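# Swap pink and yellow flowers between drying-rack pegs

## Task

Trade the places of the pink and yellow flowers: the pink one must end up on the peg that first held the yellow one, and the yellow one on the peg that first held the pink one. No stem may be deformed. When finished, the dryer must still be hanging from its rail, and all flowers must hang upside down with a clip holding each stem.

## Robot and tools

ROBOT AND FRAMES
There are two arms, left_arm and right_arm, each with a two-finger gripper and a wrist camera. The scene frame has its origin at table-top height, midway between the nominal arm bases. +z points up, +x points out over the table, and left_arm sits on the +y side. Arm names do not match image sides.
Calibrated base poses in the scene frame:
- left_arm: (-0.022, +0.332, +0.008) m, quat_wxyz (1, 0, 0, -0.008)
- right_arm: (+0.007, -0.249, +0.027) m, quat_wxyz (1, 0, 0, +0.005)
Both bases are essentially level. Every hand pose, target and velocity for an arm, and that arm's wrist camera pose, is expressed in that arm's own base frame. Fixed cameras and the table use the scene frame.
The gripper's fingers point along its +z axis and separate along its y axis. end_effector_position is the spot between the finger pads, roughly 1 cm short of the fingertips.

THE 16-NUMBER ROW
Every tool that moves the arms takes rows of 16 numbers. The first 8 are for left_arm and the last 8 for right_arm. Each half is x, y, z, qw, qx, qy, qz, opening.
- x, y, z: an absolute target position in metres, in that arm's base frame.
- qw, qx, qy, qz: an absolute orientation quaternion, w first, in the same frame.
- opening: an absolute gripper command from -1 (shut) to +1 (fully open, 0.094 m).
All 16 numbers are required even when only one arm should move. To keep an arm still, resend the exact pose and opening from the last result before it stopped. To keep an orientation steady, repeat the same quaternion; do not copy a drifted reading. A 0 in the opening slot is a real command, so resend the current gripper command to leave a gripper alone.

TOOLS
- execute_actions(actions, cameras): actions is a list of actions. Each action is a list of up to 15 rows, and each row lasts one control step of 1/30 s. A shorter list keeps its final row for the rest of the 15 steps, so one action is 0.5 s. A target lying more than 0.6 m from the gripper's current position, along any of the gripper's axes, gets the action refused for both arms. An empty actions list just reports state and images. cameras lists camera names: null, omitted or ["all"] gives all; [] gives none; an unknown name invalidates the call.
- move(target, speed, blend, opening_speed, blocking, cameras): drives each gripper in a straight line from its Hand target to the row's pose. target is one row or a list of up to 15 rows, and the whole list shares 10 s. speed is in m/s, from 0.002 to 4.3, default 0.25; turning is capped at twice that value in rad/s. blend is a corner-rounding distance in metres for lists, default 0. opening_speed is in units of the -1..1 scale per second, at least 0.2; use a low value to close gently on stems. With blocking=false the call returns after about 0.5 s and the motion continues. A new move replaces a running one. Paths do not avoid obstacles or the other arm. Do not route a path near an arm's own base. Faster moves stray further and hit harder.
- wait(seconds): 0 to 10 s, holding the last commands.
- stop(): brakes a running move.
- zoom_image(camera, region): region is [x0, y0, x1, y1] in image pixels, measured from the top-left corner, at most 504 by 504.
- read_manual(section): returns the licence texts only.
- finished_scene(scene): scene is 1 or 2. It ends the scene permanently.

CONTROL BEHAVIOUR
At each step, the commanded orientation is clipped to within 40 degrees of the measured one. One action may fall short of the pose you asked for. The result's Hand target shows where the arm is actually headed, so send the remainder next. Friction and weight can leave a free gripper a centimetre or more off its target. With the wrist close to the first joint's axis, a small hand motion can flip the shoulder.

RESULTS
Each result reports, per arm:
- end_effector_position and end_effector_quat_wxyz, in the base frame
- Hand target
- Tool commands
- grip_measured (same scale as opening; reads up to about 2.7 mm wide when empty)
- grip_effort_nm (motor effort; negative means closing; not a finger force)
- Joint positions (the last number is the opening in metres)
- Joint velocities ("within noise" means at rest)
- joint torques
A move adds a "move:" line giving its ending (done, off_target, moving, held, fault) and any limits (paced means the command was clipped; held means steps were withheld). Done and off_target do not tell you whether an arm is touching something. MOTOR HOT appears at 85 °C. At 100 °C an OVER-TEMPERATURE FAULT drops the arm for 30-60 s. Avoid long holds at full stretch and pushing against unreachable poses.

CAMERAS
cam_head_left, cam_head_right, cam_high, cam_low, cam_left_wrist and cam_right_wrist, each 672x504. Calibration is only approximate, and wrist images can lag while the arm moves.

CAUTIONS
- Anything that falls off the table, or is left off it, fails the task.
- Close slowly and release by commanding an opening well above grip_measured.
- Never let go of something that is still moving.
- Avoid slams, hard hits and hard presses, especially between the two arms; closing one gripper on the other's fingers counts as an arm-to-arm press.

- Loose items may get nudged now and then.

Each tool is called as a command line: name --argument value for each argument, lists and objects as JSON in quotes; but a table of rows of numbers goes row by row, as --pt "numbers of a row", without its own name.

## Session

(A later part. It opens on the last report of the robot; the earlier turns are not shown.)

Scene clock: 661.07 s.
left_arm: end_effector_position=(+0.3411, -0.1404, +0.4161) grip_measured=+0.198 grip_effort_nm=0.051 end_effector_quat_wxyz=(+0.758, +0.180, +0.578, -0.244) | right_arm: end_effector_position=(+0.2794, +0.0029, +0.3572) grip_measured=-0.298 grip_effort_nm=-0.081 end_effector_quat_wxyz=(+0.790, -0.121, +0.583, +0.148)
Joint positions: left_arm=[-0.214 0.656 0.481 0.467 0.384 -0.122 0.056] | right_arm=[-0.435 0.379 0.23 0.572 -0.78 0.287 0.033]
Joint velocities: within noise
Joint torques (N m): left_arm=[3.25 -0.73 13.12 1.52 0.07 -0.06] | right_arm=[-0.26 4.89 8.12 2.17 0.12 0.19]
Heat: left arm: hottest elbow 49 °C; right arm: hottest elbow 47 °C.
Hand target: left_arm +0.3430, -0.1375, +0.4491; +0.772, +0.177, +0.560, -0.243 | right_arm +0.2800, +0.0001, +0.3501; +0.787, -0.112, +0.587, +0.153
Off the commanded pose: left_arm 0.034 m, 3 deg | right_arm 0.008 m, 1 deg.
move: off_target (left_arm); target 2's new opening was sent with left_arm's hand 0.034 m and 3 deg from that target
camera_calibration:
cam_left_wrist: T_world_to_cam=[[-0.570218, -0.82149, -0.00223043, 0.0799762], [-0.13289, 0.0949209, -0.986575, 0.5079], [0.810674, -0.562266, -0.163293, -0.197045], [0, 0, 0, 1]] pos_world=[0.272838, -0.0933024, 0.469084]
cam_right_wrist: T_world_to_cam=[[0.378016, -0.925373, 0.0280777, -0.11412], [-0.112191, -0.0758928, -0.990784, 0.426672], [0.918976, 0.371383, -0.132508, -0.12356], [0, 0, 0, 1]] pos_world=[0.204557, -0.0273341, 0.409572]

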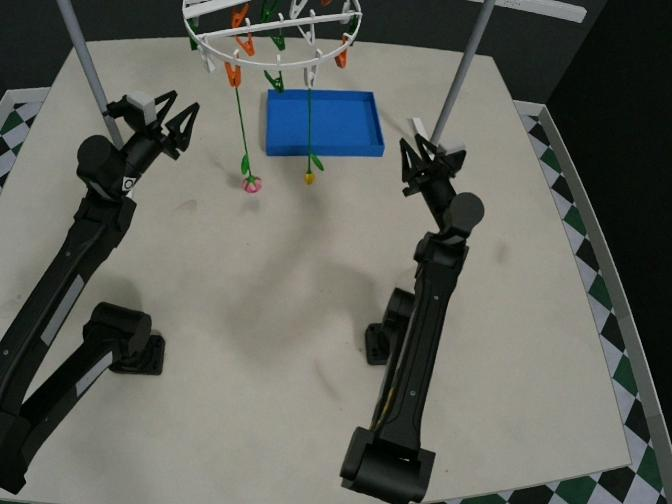

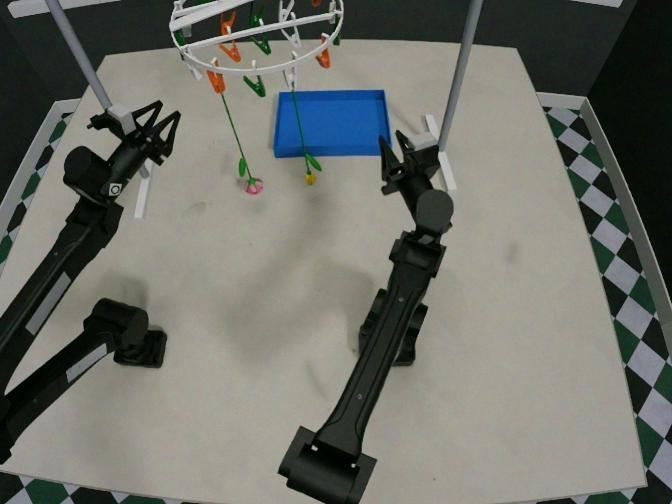

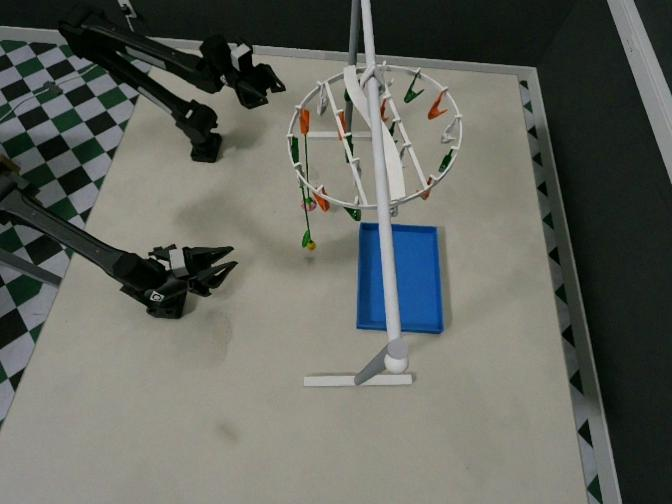

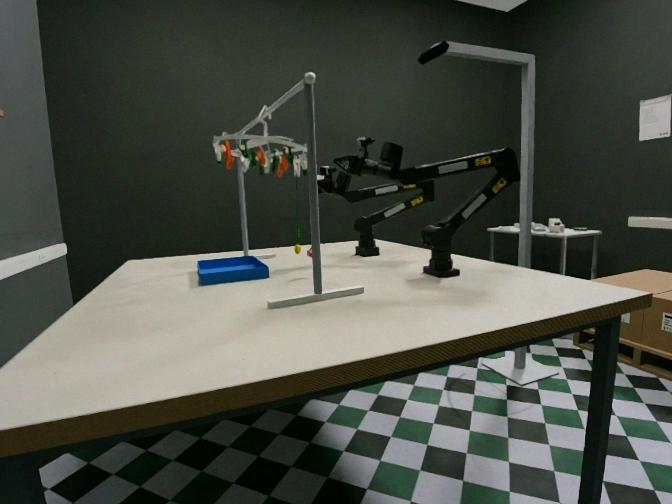

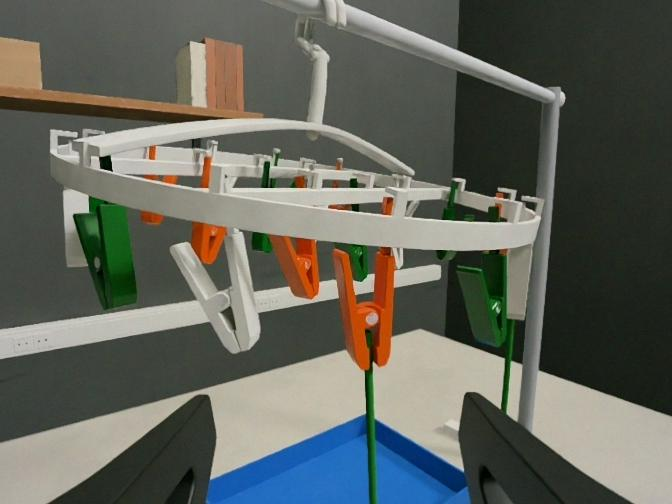

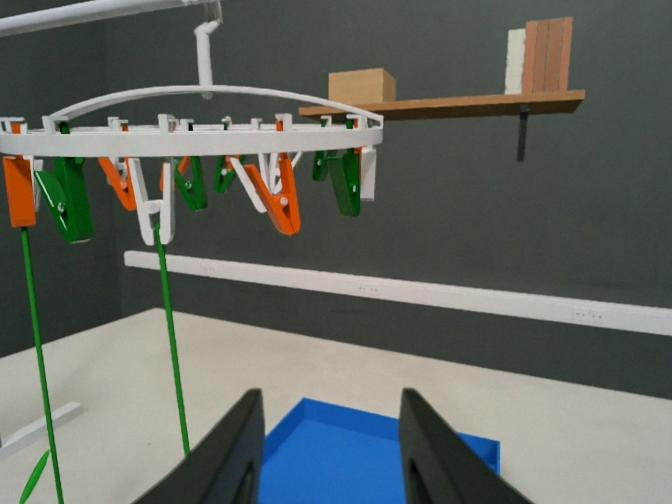

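move --target '[0.374,-0.188,0.456,0.7894,0.1533,0.5527,-0.2189,0.2,0.28,0.0,0.35,0.7871,-0.1123,0.5868,0.1532,-0.3]' --speed 0.1 --cameras '["cam_head_left","cam_left_wrist","cam_right_wrist"]'

zoom_image --camera "cam_left_wrist" --region '[220, 200, 460, 504]'

zoom_image --camera "cam_right_wrist" --region '[0, 100, 120, 260]'

Scene clock: 676.90 s.
left_arm: end_effector_position=(+0.3704, -0.1825, +0.4188) grip_measured=+0.198 grip_effort_nm=0.051 end_effector_quat_wxyz=(+0.769, +0.152, +0.581, -0.217) | right_arm: end_effector_position=(+0.2794, +0.0028, +0.3572) grip_measured=-0.299 grip_effort_nm=-0.071 end_effector_quat_wxyz=(+0.790, -0.121, +0.583, +0.149)
Joint positions: left_arm=[-0.407 0.806 0.54 0.55 0.119 -0.054 0.056] | right_arm=[-0.435 0.38 0.23 0.572 -0.78 0.287 0.033]
Joint velocities: within noise
Joint torques (N m): left_arm=[1.9 -1.79 12.98 2.77 -0.08 0.2] | right_arm=[-0.38 4.84 8.1 2.1 0.12 0.19]
Heat: left arm: hottest elbow 54 °C; right arm: hottest elbow 47 °C.
Hand target: left_arm +0.3716, -0.1868, +0.4551; +0.789, +0.153, +0.553, -0.219 | right_arm +0.2800, +0.0001, +0.3502; +0.787, -0.112, +0.587, +0.153
Off the commanded pose: left_arm 0.038 m, 4 deg | right_arm 0.008 m, 1 deg.
move: off_target (left_arm)
camera_calibration:
cam_left_wrist: T_world_to_cam=[[-0.503919, -0.863722, 0.00710039, 0.025918], [-0.135235, 0.0707754, -0.988283, 0.51552], [0.853099, -0.498974, -0.15247, -0.252663], [0, 0, 0, 1]] pos_world=[0.298323, -0.140172, 0.470772]
cam_right_wrist: T_world_to_cam=[[0.378084, -0.925349, 0.0279567, -0.114084], [-0.112043, -0.0757136, -0.990815, 0.426659], [0.918966, 0.371479, -0.132305, -0.123639], [0, 0, 0, 1]] pos_world=[0.204557, -0.0273341, 0.409572]
Images, in order (width x height): cam_head_left 672x504, cam_left_wrist 672x504, cam_right_wrist 672x504.

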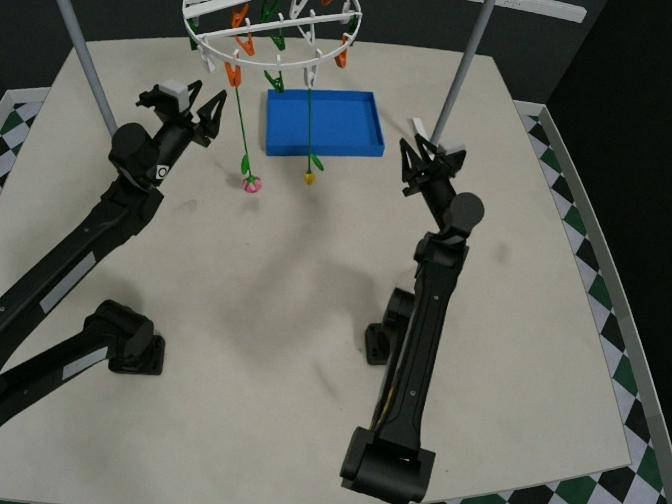

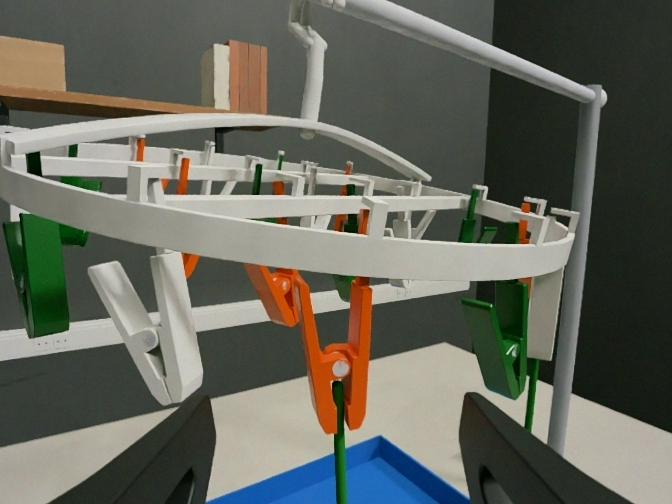

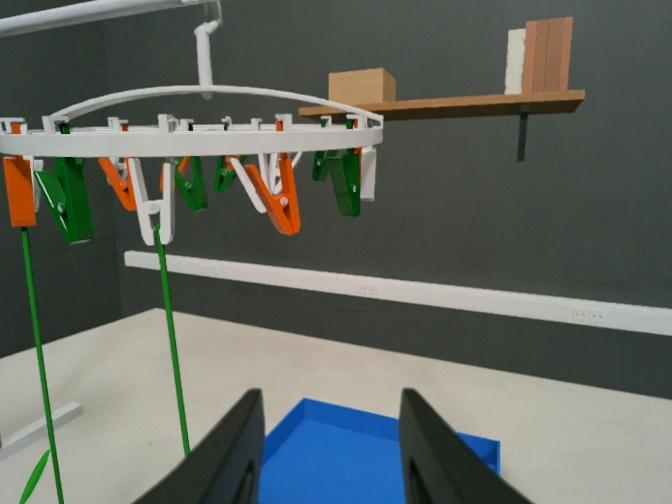

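Scaled by 1.658 from the camera's 672x504 image, which has a finer 960x720 frame.

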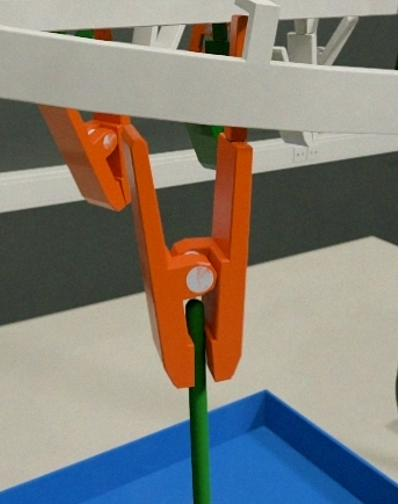

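Scaled by 3.150 from the camera's 672x504 image, which has a finer 960x720 frame.

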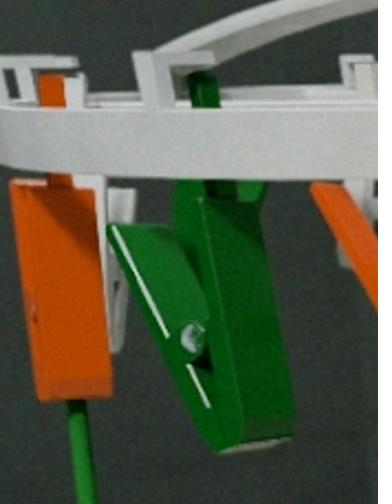

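move --target '[0.4295,-0.2215,0.4605,0.7894,0.1533,0.5527,-0.2189,0.2,0.28,0.0,0.35,0.7871,-0.1123,0.5868,0.1532,-0.3]' --speed 0.06 --cameras '["cam_head_left","cam_left_wrist","cam_right_wrist"]'

zoom_image --camera "cam_left_wrist" --region '[220, 200, 460, 504]'

zoom_image --camera "cam_right_wrist" --region '[0, 100, 120, 260]'

zoom_image --camera "cam_head_left" --region '[200, 40, 280, 100]'

Scene clock: 684.67 s.
left_arm: end_effector_position=(+0.4245, -0.2140, +0.4252) grip_measured=+0.198 grip_effort_nm=0.046 end_effector_quat_wxyz=(+0.770, +0.153, +0.581, -0.216) | right_arm: end_effector_position=(+0.2794, +0.0028, +0.3572) grip_measured=-0.299 grip_effort_nm=-0.071 end_effector_quat_wxyz=(+0.790, -0.121, +0.583, +0.149)
Joint positions: left_arm=[-0.432 1.019 0.667 0.636 0.095 -0.045 0.056] | right_arm=[-0.435 0.38 0.23 0.572 -0.78 0.287 0.033]
Joint velocities: within noise
Joint torques (N m): left_arm=[1.79 -4.07 12.74 2.77 -0.08 0.16] | right_arm=[-0.21 4.84 8.12 2.1 0.11 0.19]
Heat: left arm: hottest elbow 56 °C; right arm: hottest elbow 46 °C.
Hand target: left_arm +0.4272, -0.2202, +0.4597; +0.789, +0.153, +0.553, -0.219 | right_arm +0.2800, +0.0001, +0.3502; +0.787, -0.112, +0.587, +0.153
Off the commanded pose: left_arm 0.036 m, 4 deg | right_arm 0.008 m, 1 deg.
move: off_target (left_arm)
camera_calibration:
cam_left_wrist: T_world_to_cam=[[-0.502819, -0.864378, 0.00496764, 0.0262705], [-0.133563, 0.0720148, -0.98842, 0.531092], [0.854011, -0.49766, -0.151659, -0.314142], [0, 0, 0, 1]] pos_world=[0.352424, -0.171874, 0.477169]
cam_right_wrist: T_world_to_cam=[[0.378084, -0.925349, 0.0279567, -0.114084], [-0.112043, -0.0757136, -0.990815, 0.426659], [0.918966, 0.371479, -0.132305, -0.123639], [0, 0, 0, 1]] pos_world=[0.204557, -0.0273341, 0.409572]
Images, in order (width x height): cam_head_left 672x504, cam_left_wrist 672x504, cam_right_wrist 672x504.

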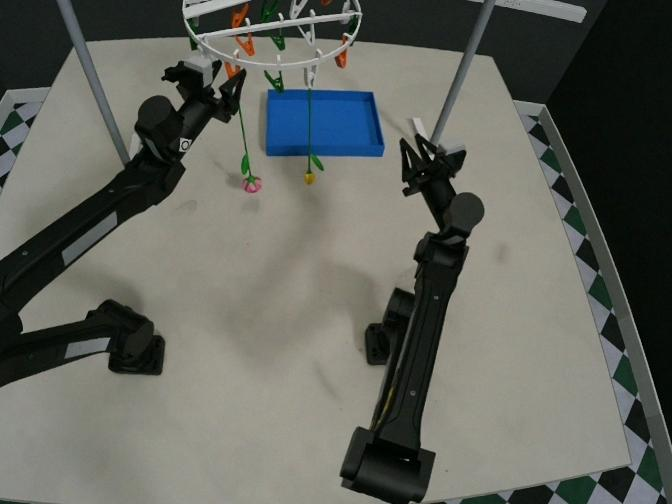

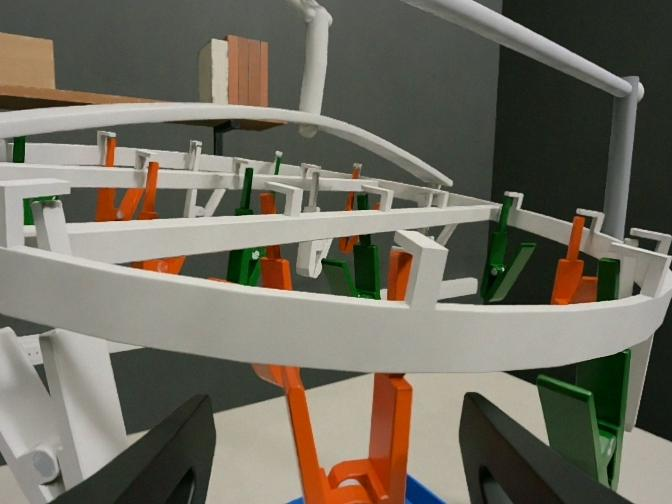

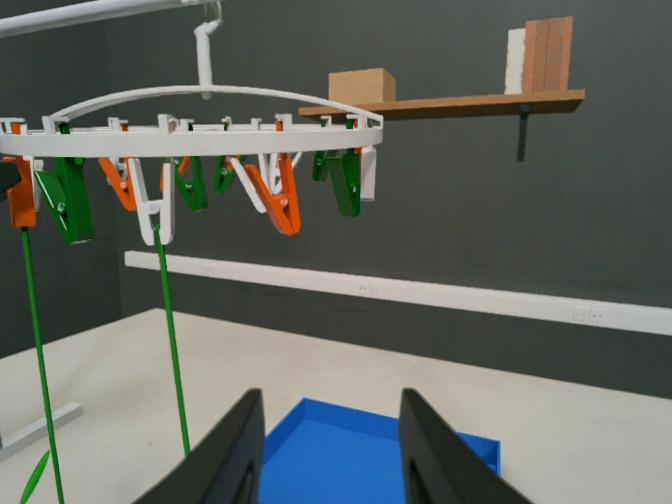

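Scaled by 1.658 from the camera's 672x504 image, which has a finer 960x720 frame.

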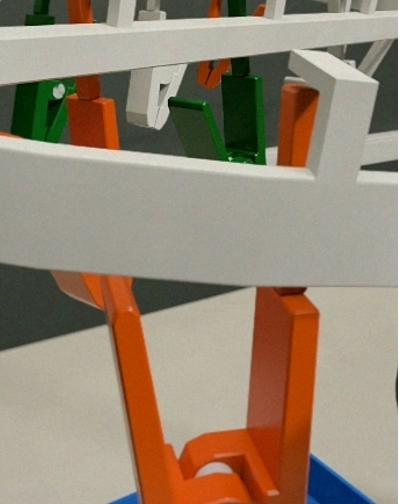

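Scaled by 3.150 from the camera's 672x504 image, which has a finer 960x720 frame.

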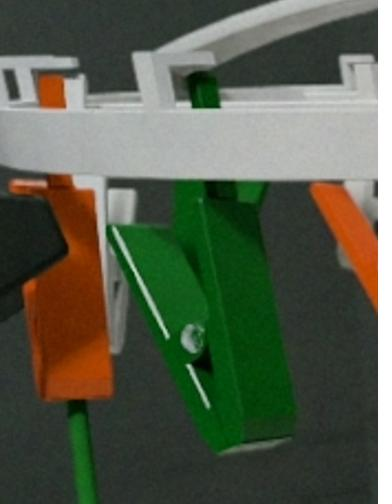

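Scaled by 6.300 from the camera's 672x504 image, which has a finer 960x720 frame.

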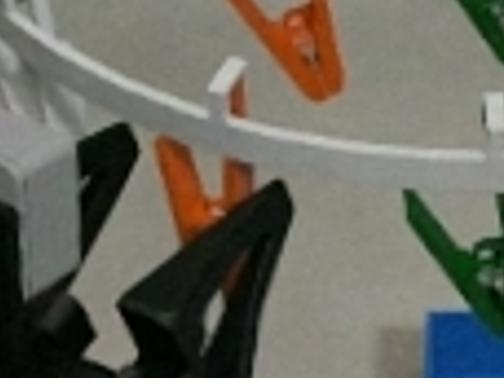

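move --target '[0.437,-0.2265,0.462,0.7894,0.1533,0.5527,-0.2189,0.2,0.28,0.0,0.35,0.7871,-0.1123,0.5868,0.1532,-0.3]' --speed 0.06 --cameras '["cam_left_wrist","cam_right_wrist"]'

zoom_image --camera "cam_right_wrist" --region '[0, 100, 120, 260]'

Scene clock: 688.97 s.
left_arm: end_effector_position=(+0.4318, -0.2189, +0.4273) grip_measured=+0.198 grip_effort_nm=0.042 end_effector_quat_wxyz=(+0.770, +0.153, +0.581, -0.216) | right_arm: end_effector_position=(+0.2794, +0.0028, +0.3572) grip_measured=-0.299 grip_effort_nm=-0.076 end_effector_quat_wxyz=(+0.790, -0.121, +0.583, +0.149)
Joint positions: left_arm=[-0.436 1.045 0.688 0.641 0.092 -0.044 0.056] | right_arm=[-0.435 0.38 0.23 0.572 -0.78 0.287 0.033]
Joint velocities: within noise
Joint torques (N m): left_arm=[1.9 -4.25 12.74 2.71 -0.08 0.17] | right_arm=[-0.03 4.72 8.1 2.11 0.11 0.18]
Heat: left arm: hottest elbow 57 °C; right arm: hottest elbow 46 °C.
Hand target: left_arm +0.4347, -0.2253, +0.4612; +0.789, +0.153, +0.553, -0.219 | right_arm +0.2799, +0.0001, +0.3502; +0.787, -0.112, +0.587, +0.153
Off the commanded pose: left_arm 0.036 m, 4 deg | right_arm 0.008 m, 1 deg.
move: off_target (left_arm)
camera_calibration:
cam_left_wrist: T_world_to_cam=[[-0.502915, -0.864324, 0.00447398, 0.0259263], [-0.132614, 0.0720459, -0.988546, 0.534204], [0.854102, -0.497748, -0.150855, -0.322845], [0, 0, 0, 1]] pos_world=[0.359625, -0.176774, 0.479267]
cam_right_wrist: T_world_to_cam=[[0.378084, -0.925349, 0.0279567, -0.114084], [-0.112043, -0.0757136, -0.990815, 0.426659], [0.918966, 0.371479, -0.132305, -0.123639], [0, 0, 0, 1]] pos_world=[0.204557, -0.0273341, 0.409572]
Images, in order (width x height): cam_left_wrist 672x504, cam_right_wrist 672x504.

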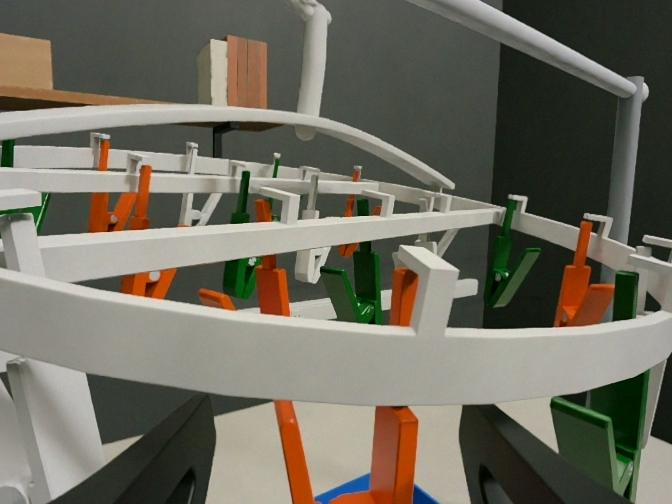

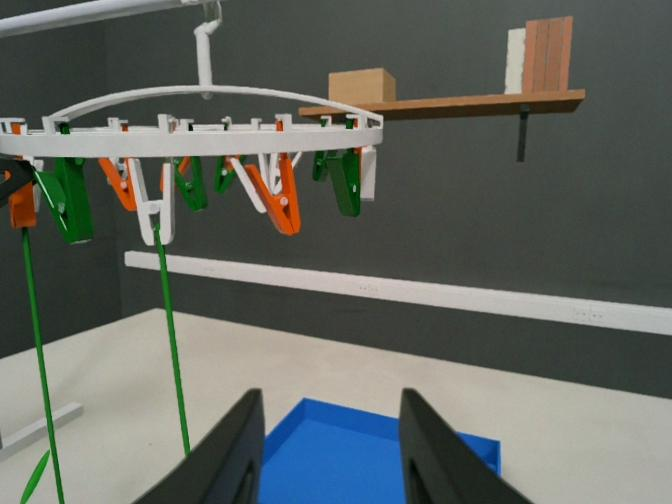

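Scaled by 3.150 from the camera's 672x504 image, which has a finer 960x720 frame.

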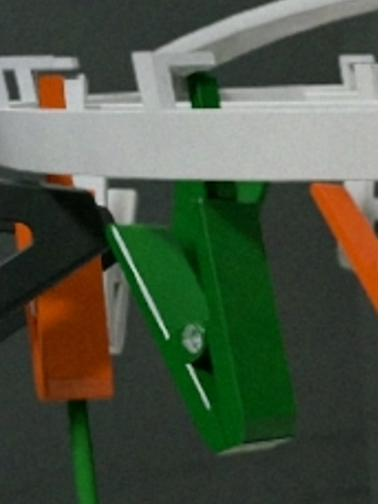

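move --target '[0.437,-0.2265,0.462,0.7894,0.1533,0.5527,-0.2189,0.2,0.331,0.284,0.27,0.7745,-0.1868,0.5423,0.2667,-0.3]' --speed 0.15

zoom_image --camera "cam_right_wrist" --region '[180, 0, 500, 504]'

Scene clock: 702.53 s.
left_arm: end_effector_position=(+0.4320, -0.2190, +0.4276) grip_measured=+0.198 grip_effort_nm=0.051 end_effector_quat_wxyz=(+0.770, +0.153, +0.580, -0.216) | right_arm: end_effector_position=(+0.3253, +0.2741, +0.2554) grip_measured=-0.299 grip_effort_nm=-0.081 end_effector_quat_wxyz=(+0.762, -0.187, +0.560, +0.266)
Joint positions: left_arm=[-0.436 1.045 0.689 0.641 0.092 -0.043 0.056] | right_arm=[0.729 1.351 0.287 1.373 0.069 -0.008 0.033]
Joint velocities: within noise
Joint torques (N m): left_arm=[1.85 -4.25 12.67 2.77 -0.06 0.17] | right_arm=[1.14 -4.78 7.97 2.47 0.05 -0.12]
Heat: left arm: hottest elbow 57 °C; right arm: hottest elbow 46 °C.
Hand target: left_arm +0.4349, -0.2253, +0.4610; +0.789, +0.153, +0.553, -0.219 | right_arm +0.3304, +0.2835, +0.2699; +0.774, -0.187, +0.543, +0.267
Off the commanded pose: left_arm 0.036 m, 4 deg | right_arm 0.019 m, 2 deg.
move: off_target (left_arm, right_arm)
camera_calibration:
cam_left_wrist: T_world_to_cam=[[-0.502769, -0.864413, 0.00374509, 0.0261706], [-0.131913, 0.0724417, -0.988611, 0.53427], [0.854296, -0.497537, -0.150449, -0.323178], [0, 0, 0, 1]] pos_world=[0.359725, -0.176874, 0.479465]
cam_right_wrist: T_world_to_cam=[[0.616132, -0.787638, -0.00288151, 0.015054], [-0.0964246, -0.0717965, -0.992747, 0.345796], [0.781719, 0.611941, -0.120184, -0.304431], [0, 0, 0, 1]] pos_world=[0.262047, 0.222978, 0.306743]

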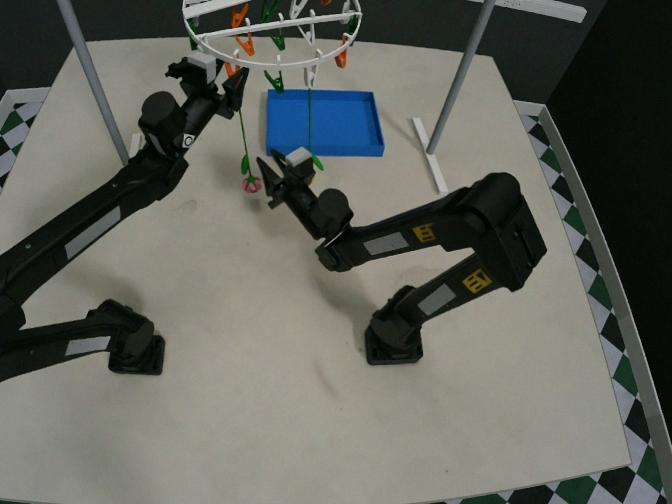

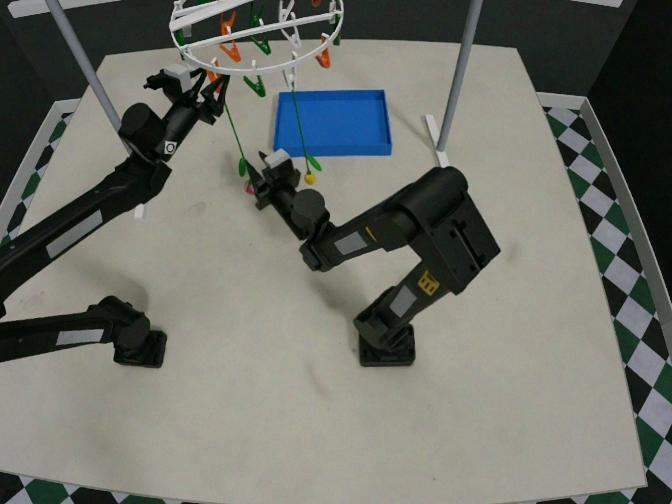

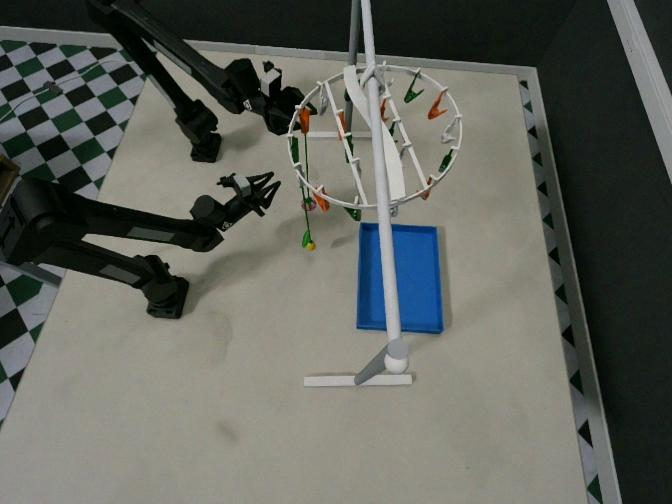

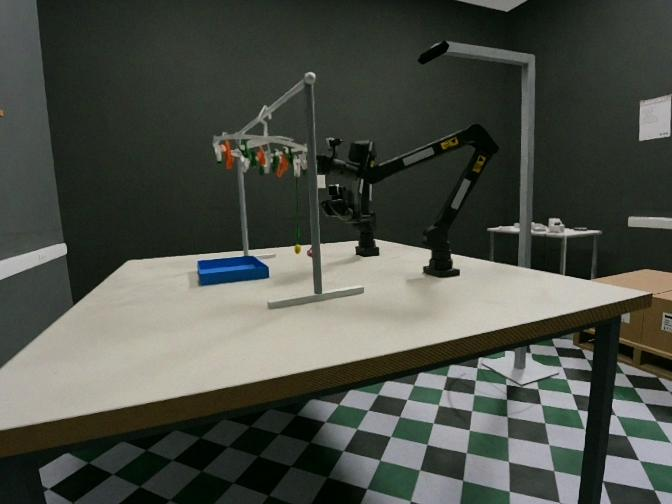

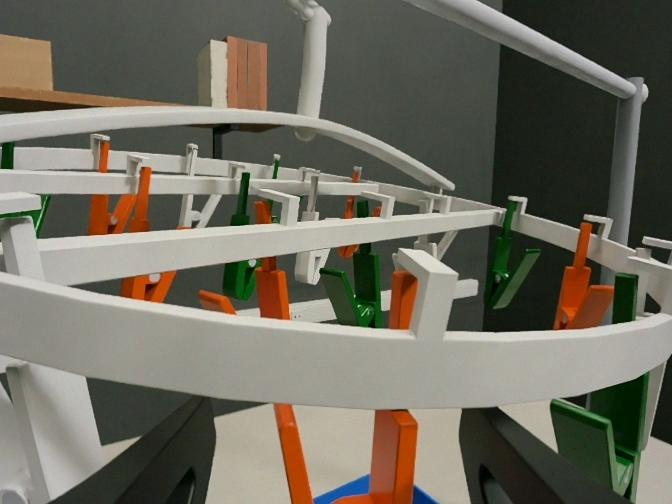

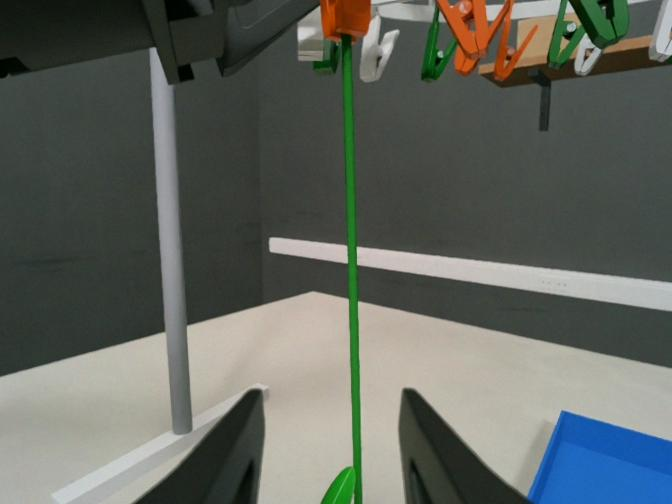

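Scaled by 1.000.

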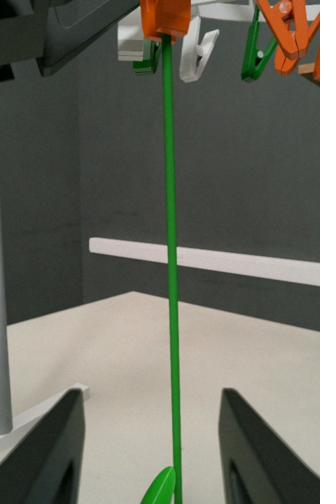

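move --target '[0.437,-0.2265,0.462,0.7894,0.1533,0.5527,-0.2189,0.2,0.381,0.309,0.272,0.7745,-0.1868,0.5423,0.2667,-0.3]' --speed 0.1 --cameras '["cam_right_wrist","cam_head_left"]'

Scene clock: 709.27 s.
left_arm: end_effector_position=(+0.4320, -0.2190, +0.4276) grip_measured=+0.198 grip_effort_nm=0.051 end_effector_quat_wxyz=(+0.770, +0.153, +0.580, -0.216) | right_arm: end_effector_position=(+0.3687, +0.3042, +0.2634) grip_measured=-0.299 grip_effort_nm=-0.076 end_effector_quat_wxyz=(+0.768, -0.191, +0.549, +0.268)
Joint positions: left_arm=[-0.436 1.045 0.689 0.641 0.092 -0.043 0.056] | right_arm=[0.701 1.475 0.431 1.374 0.029 -0.009 0.033]
Joint velocities: within noise
Joint torques (N m): left_arm=[1.85 -4.25 12.67 2.76 -0.06 0.17] | right_arm=[-0.21 -7.36 8.13 1.68 -0.1 0.02]
Heat: left arm: hottest elbow 57 °C; right arm: hottest elbow 45 °C.
Hand target: left_arm +0.4349, -0.2253, +0.4611; +0.789, +0.153, +0.553, -0.219 | right_arm +0.3805, +0.3086, +0.2720; +0.775, -0.187, +0.542, +0.267
Off the commanded pose: left_arm 0.036 m, 4 deg | right_arm 0.016 m, 1 deg.
move: off_target (left_arm, right_arm)
camera_calibration:
cam_right_wrist: T_world_to_cam=[[0.623895, -0.78145, 0.0094762, 0.00411928], [-0.0709737, -0.0687312, -0.995107, 0.350304], [0.778278, 0.62017, -0.0983435, -0.362792], [0, 0, 0, 1]] pos_world=[0.304646, 0.252289, 0.312872]
Images, in order (width x height): cam_head_left 672x504, cam_right_wrist 672x504.

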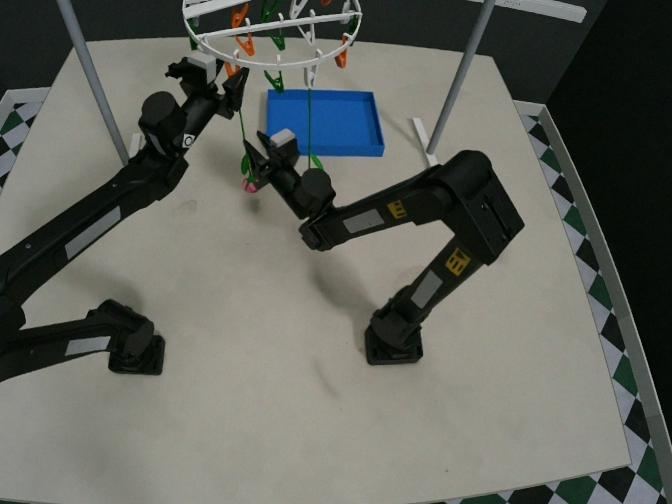

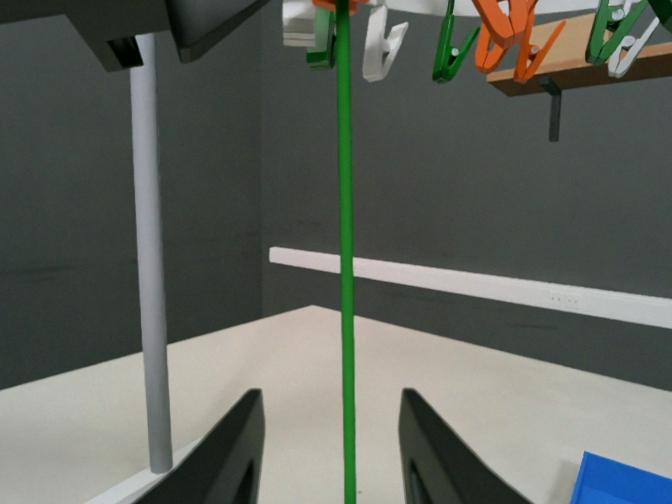

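move --target '[0.437,-0.2265,0.462,0.7894,0.1533,0.5527,-0.2189,0.2,0.421,0.336,0.268,0.7745,-0.1868,0.5423,0.2667,-0.3]' --speed 0.06 --cameras '["cam_right_wrist","cam_head_left","cam_low"]'

zoom_image --camera "cam_low" --region '[250, 130, 350, 250]'

Scene clock: 713.00 s.
left_arm: end_effector_position=(+0.4319, -0.2191, +0.4276) grip_measured=+0.198 grip_effort_nm=0.051 end_effector_quat_wxyz=(+0.770, +0.153, +0.580, -0.216) | right_arm: end_effector_position=(+0.4077, +0.3314, +0.2610) grip_measured=-0.299 grip_effort_nm=-0.085 end_effector_quat_wxyz=(+0.770, -0.192, +0.547, +0.267)
Joint positions: left_arm=[-0.436 1.045 0.689 0.641 0.092 -0.043 0.056] | right_arm=[0.689 1.588 0.558 1.364 0.017 -0.009 0.033]
Joint velocities: within noise
Joint torques (N m): left_arm=[1.79 -4.25 12.67 2.77 -0.07 0.17] | right_arm=[-0.21 -9.76 8.24 1.52 -0.08 0.07]
Heat: left arm: hottest elbow 58 °C; right arm: hottest elbow 45 °C.
Hand target: left_arm +0.4348, -0.2254, +0.4611; +0.789, +0.153, +0.553, -0.219 | right_arm +0.4205, +0.3354, +0.2680; +0.775, -0.187, +0.542, +0.267
Off the commanded pose: left_arm 0.036 m, 4 deg | right_arm 0.016 m, 1 deg.
move: off_target (left_arm, right_arm)
camera_calibration:
cam_right_wrist: T_world_to_cam=[[0.622984, -0.782123, 0.0132178, 0.000610664], [-0.065718, -0.0691692, -0.995438, 0.350773], [0.779469, 0.619273, -0.0944908, -0.411527], [0, 0, 0, 1]] pos_world=[0.343444, 0.279588, 0.310279]
Images, in order (width x height): cam_head_left 672x504, cam_low 672x504, cam_right_wrist 672x504.

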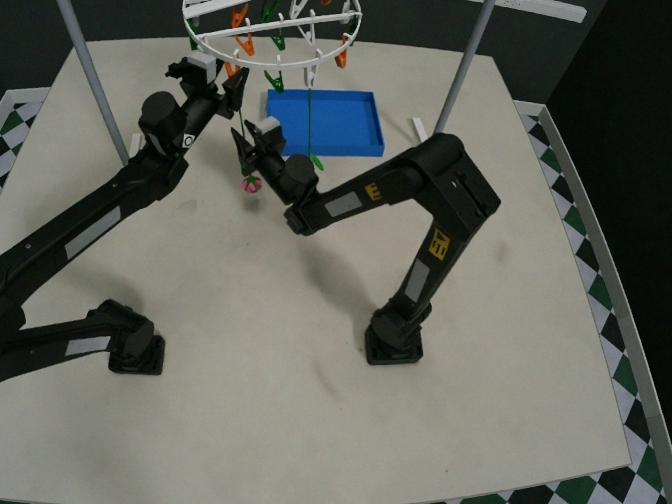

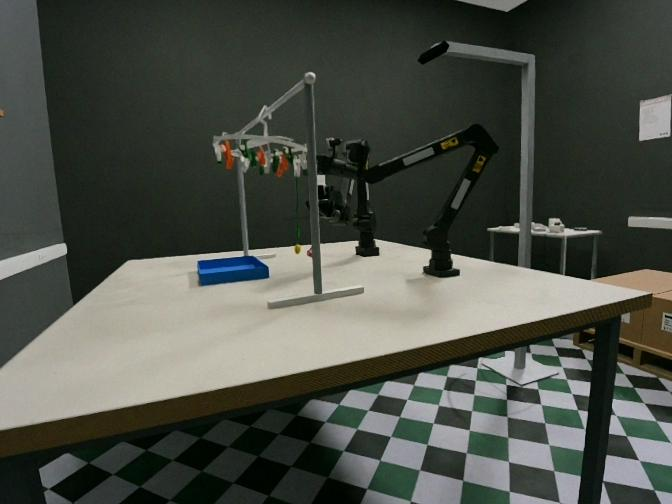

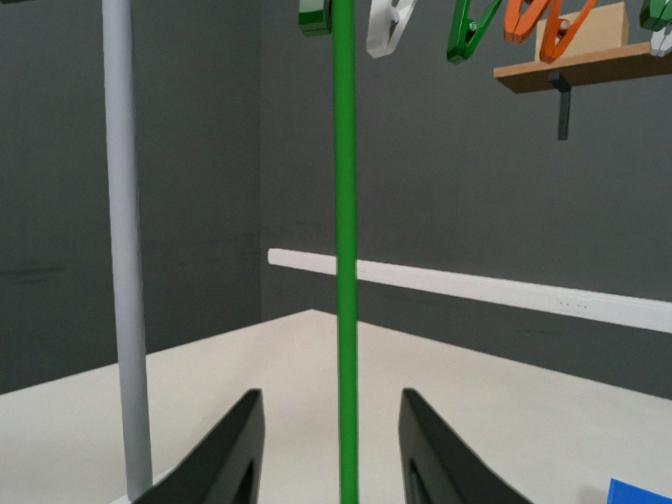

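Scaled by 4.200 from the camera's 672x504 image, which has a finer 960x720 frame.

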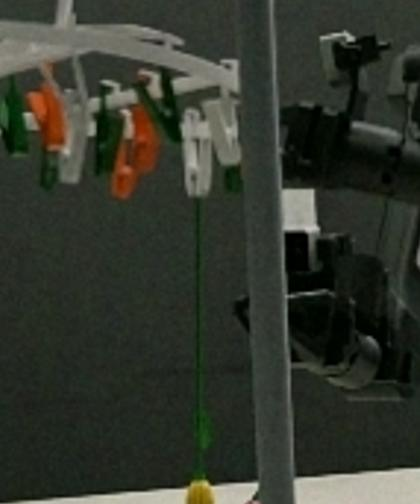

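move --pt "0.437 -0.2265 0.462 0.7894 0.1533 0.5527 -0.2189 0.2 0.4275 0.338 0.268 0.7745 -0.1868 0.5423 0.2667 -0.3" --pt "0.437 -0.2265 0.462 0.7894 0.1533 0.5527 -0.2189 0.2 0.4275 0.338 0.268 0.7745 -0.1868 0.5423 0.2667 -0.7" --speed 0.06 --opening_speed 0.4 --cameras '["cam_right_wrist","cam_head_left"]'

Scene clock: 718.53 s.
left_arm: end_effector_position=(+0.4319, -0.2191, +0.4276) grip_measured=+0.198 grip_effort_nm=0.046 end_effector_quat_wxyz=(+0.770, +0.153, +0.580, -0.216) | right_arm: end_effector_position=(+0.4140, +0.3336, +0.2615) grip_measured=-0.698 grip_effort_nm=-0.076 end_effector_quat_wxyz=(+0.770, -0.192, +0.547, +0.266)
Joint positions: left_arm=[-0.436 1.045 0.689 0.641 0.092 -0.043 0.056] | right_arm=[0.682 1.599 0.576 1.358 0.01 -0.009 0.014]
Joint velocities: within noise
Joint torques (N m): left_arm=[1.85 -4.31 12.66 2.77 -0.07 0.17] | right_arm=[-0.03 -9.93 8.31 1.54 -0.08 0.09]
Heat: left arm: hottest elbow 58 °C; right arm: hottest elbow 45 °C.
Hand target: left_arm +0.4348, -0.2254, +0.4611; +0.789, +0.153, +0.553, -0.219 | right_arm +0.4269, +0.3375, +0.2681; +0.775, -0.187, +0.542, +0.267
Off the commanded pose: left_arm 0.036 m, 4 deg | right_arm 0.016 m, 1 deg.
move: off_target (left_arm, right_arm); target 2's new opening was sent with right_arm's hand 0.016 m and 1 deg from that target
camera_calibration:
cam_right_wrist: T_world_to_cam=[[0.622673, -0.782332, 0.0153065, -0.00193911], [-0.0638463, -0.0702934, -0.995481, 0.351417], [0.779873, 0.618882, -0.0937188, -0.418016], [0, 0, 0, 1]] pos_world=[0.349643, 0.281888, 0.310682]
Images, in order (width x height): cam_head_left 672x504, cam_right_wrist 672x504.

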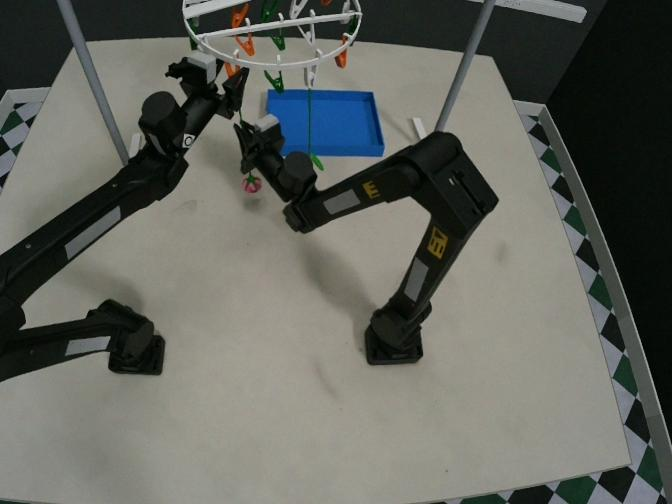

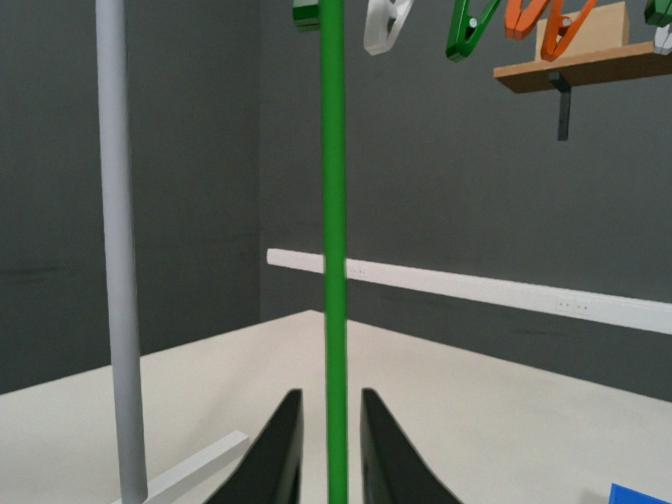

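Great, centered. Close on the stem.

move --target '[0.437,-0.2265,0.462,0.7894,0.1533,0.5527,-0.2189,0.2,0.4275,0.338,0.268,0.7745,-0.1868,0.5423,0.2667,-0.96]' --opening_speed 0.2 --cameras '["cam_right_wrist","cam_left_wrist"]'

zoom_image --camera "cam_left_wrist" --region '[180, 300, 500, 504]'

Scene clock: 722.03 s.
left_arm: end_effector_position=(+0.4319, -0.2191, +0.4276) grip_measured=+0.198 grip_effort_nm=0.051 end_effector_quat_wxyz=(+0.770, +0.153, +0.580, -0.216) | right_arm: end_effector_position=(+0.4141, +0.3337, +0.2612) grip_measured=-0.953 grip_effort_nm=-0.994 end_effector_quat_wxyz=(+0.770, -0.193, +0.547, +0.266)
Joint positions: left_arm=[-0.436 1.045 0.689 0.641 0.092 -0.043 0.056] | right_arm=[0.682 1.6 0.576 1.358 0.01 -0.009 0.002]
Joint velocities: within noise
Joint torques (N m): left_arm=[1.85 -4.25 12.66 2.76 -0.07 0.16] | right_arm=[-0.15 -9.88 8.32 1.52 -0.08 0.09]
Heat: left arm: hottest elbow 58 °C; right arm: hottest elbow 44 °C.
Hand target: left_arm +0.4348, -0.2254, +0.4611; +0.789, +0.153, +0.553, -0.219 | right_arm +0.4270, +0.3376, +0.2680; +0.774, -0.187, +0.542, +0.267
Off the commanded pose: left_arm 0.036 m, 4 deg | right_arm 0.016 m, 1 deg.
move: off_target (left_arm, right_arm)
camera_calibration:
cam_left_wrist: T_world_to_cam=[[-0.503088, -0.864227, 0.00371044, 0.0261986], [-0.131872, 0.0725212, -0.98861, 0.534263], [0.854115, -0.497847, -0.150452, -0.323131], [0, 0, 0, 1]] pos_world=[0.359625, -0.176974, 0.479465]
cam_right_wrist: T_world_to_cam=[[0.622731, -0.782286, 0.0153195, -0.00197344], [-0.0643826, -0.0707443, -0.995415, 0.351511], [0.779782, 0.61889, -0.0944203, -0.417787], [0, 0, 0, 1]] pos_world=[0.349643, 0.281888, 0.310482]
Images, in order (width x height): cam_left_wrist 672x504, cam_right_wrist 672x504.

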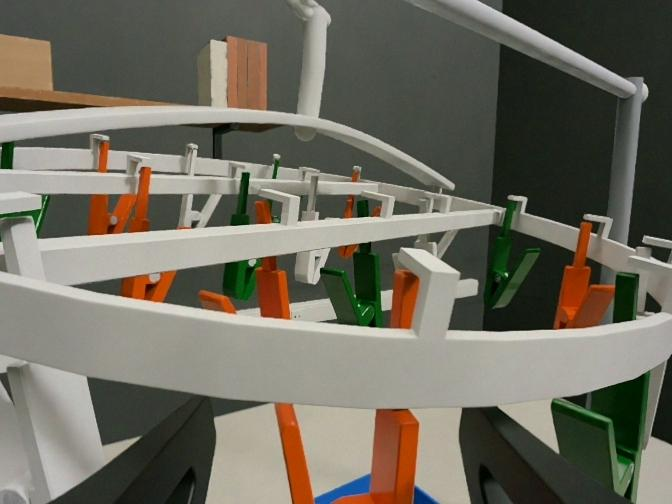

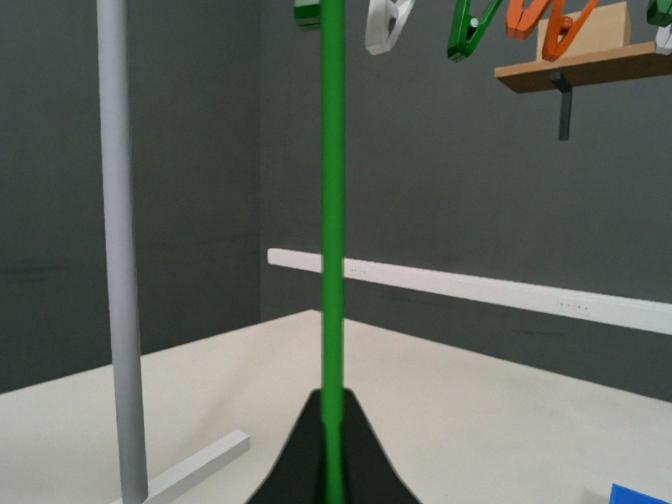

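Scaled by 1.575 from the camera's 672x504 image, which has a finer 960x720 frame.

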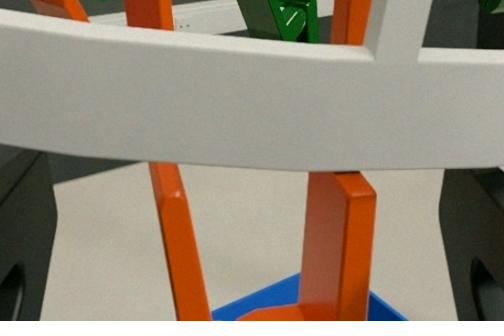

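move --target '[0.4365,-0.2265,0.444,0.7894,0.1533,0.5527,-0.2189,0.2,0.4275,0.338,0.268,0.7745,-0.1868,0.5423,0.2667,-0.96]' --speed 0.04 --cameras '["cam_left_wrist"]'

Scene clock: 724.83 s.
left_arm: end_effector_position=(+0.4346, -0.2205, +0.4296) grip_measured=+0.198 grip_effort_nm=0.051 end_effector_quat_wxyz=(+0.779, +0.151, +0.568, -0.218) | right_arm: end_effector_position=(+0.4141, +0.3337, +0.2612) grip_measured=-0.955 grip_effort_nm=-1.043 end_effector_quat_wxyz=(+0.770, -0.193, +0.547, +0.266)
Joint positions: left_arm=[-0.437 1.069 0.689 0.696 0.091 -0.042 0.056] | right_arm=[0.682 1.6 0.576 1.358 0.01 -0.009 0.002]
Joint velocities: within noise
Joint torques (N m): left_arm=[1.85 -4.48 10.29 2.71 -0.08 0.16] | right_arm=[-0.26 -9.99 8.38 1.55 -0.07 0.1]
Heat: left arm: hottest elbow 58 °C; right arm: hottest elbow 44 °C.
Hand target: left_arm +0.4360, -0.2262, +0.4436; +0.789, +0.153, +0.553, -0.219 | right_arm +0.4269, +0.3376, +0.2680; +0.775, -0.187, +0.542, +0.267
Off the commanded pose: left_arm 0.016 m, 2 deg | right_arm 0.016 m, 1 deg.
move: off_target (left_arm, right_arm)
camera_calibration:
cam_left_wrist: T_world_to_cam=[[-0.502635, -0.864499, 0.000327446, 0.0276589], [-0.10319, 0.0596202, -0.992873, 0.52323], [0.858318, -0.499086, -0.119175, -0.34142], [0, 0, 0, 1]] pos_world=[0.360941, -0.177682, 0.478804]
Images, in order (width x height): cam_left_wrist 672x504.

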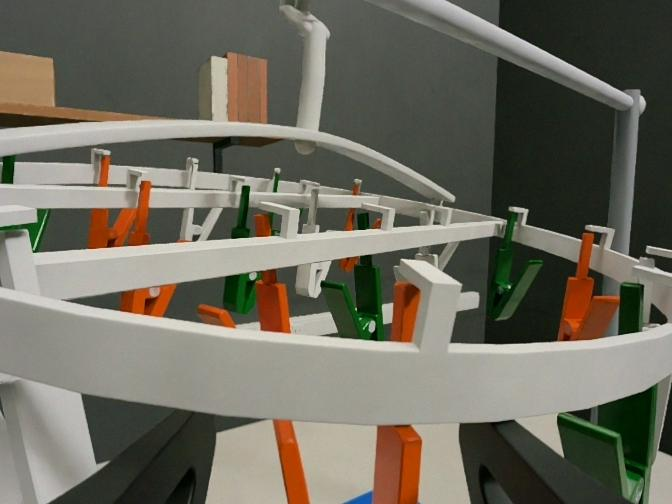

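move --target '[0.435,-0.2255,0.424,0.7801,0.1557,0.5656,-0.2159,0.2,0.4275,0.338,0.268,0.7745,-0.1868,0.5423,0.2667,-0.96]' --speed 0.04 --cameras '["cam_left_wrist"]'

Scene clock: 727.37 s.
left_arm: end_effector_position=(+0.4348, -0.2204, +0.4240) grip_measured=+0.198 grip_effort_nm=0.046 end_effector_quat_wxyz=(+0.777, +0.152, +0.571, -0.216) | right_arm: end_effector_position=(+0.4141, +0.3337, +0.2612) grip_measured=-0.955 grip_effort_nm=-1.033 end_effector_quat_wxyz=(+0.770, -0.193, +0.547, +0.266)
Joint positions: left_arm=[-0.437 1.072 0.68 0.7 0.09 -0.04 0.056] | right_arm=[0.682 1.6 0.576 1.358 0.01 -0.009 0.002]
Joint velocities: within noise
Joint torques (N m): left_arm=[1.85 -4.48 8.58 2.74 -0.08 0.17] | right_arm=[-0.09 -10.05 8.35 1.57 -0.06 0.09]
Heat: left arm: hottest elbow 58 °C; right arm: hottest elbow 44 °C.
Hand target: left_arm +0.4349, -0.2254, +0.4239; +0.780, +0.156, +0.566, -0.216 | right_arm +0.4269, +0.3376, +0.2680; +0.775, -0.187, +0.542, +0.267
Off the commanded pose: left_arm 0.005 m, 1 deg | right_arm 0.016 m, 1 deg.
move: off_target (right_arm)
camera_calibration:
cam_left_wrist: T_world_to_cam=[[-0.501398, -0.865216, -0.000854153, 0.0275856], [-0.109851, 0.0646383, -0.991844, 0.521151], [0.858215, -0.497215, -0.127454, -0.33821], [0, 0, 0, 1]] pos_world=[0.361337, -0.177982, 0.473818]
Images, in order (width x height): cam_left_wrist 672x504.

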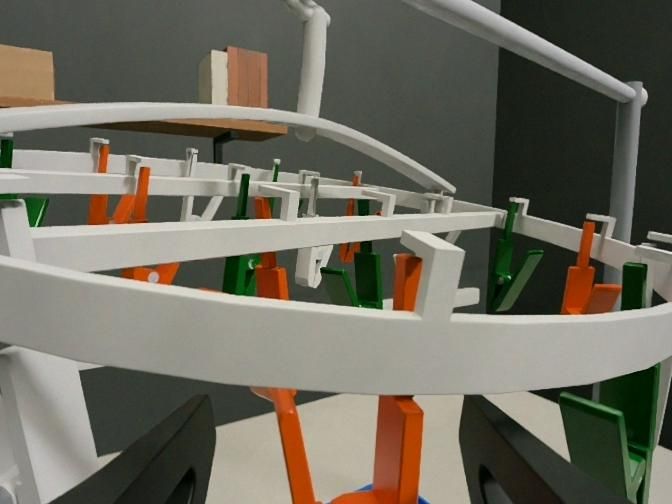

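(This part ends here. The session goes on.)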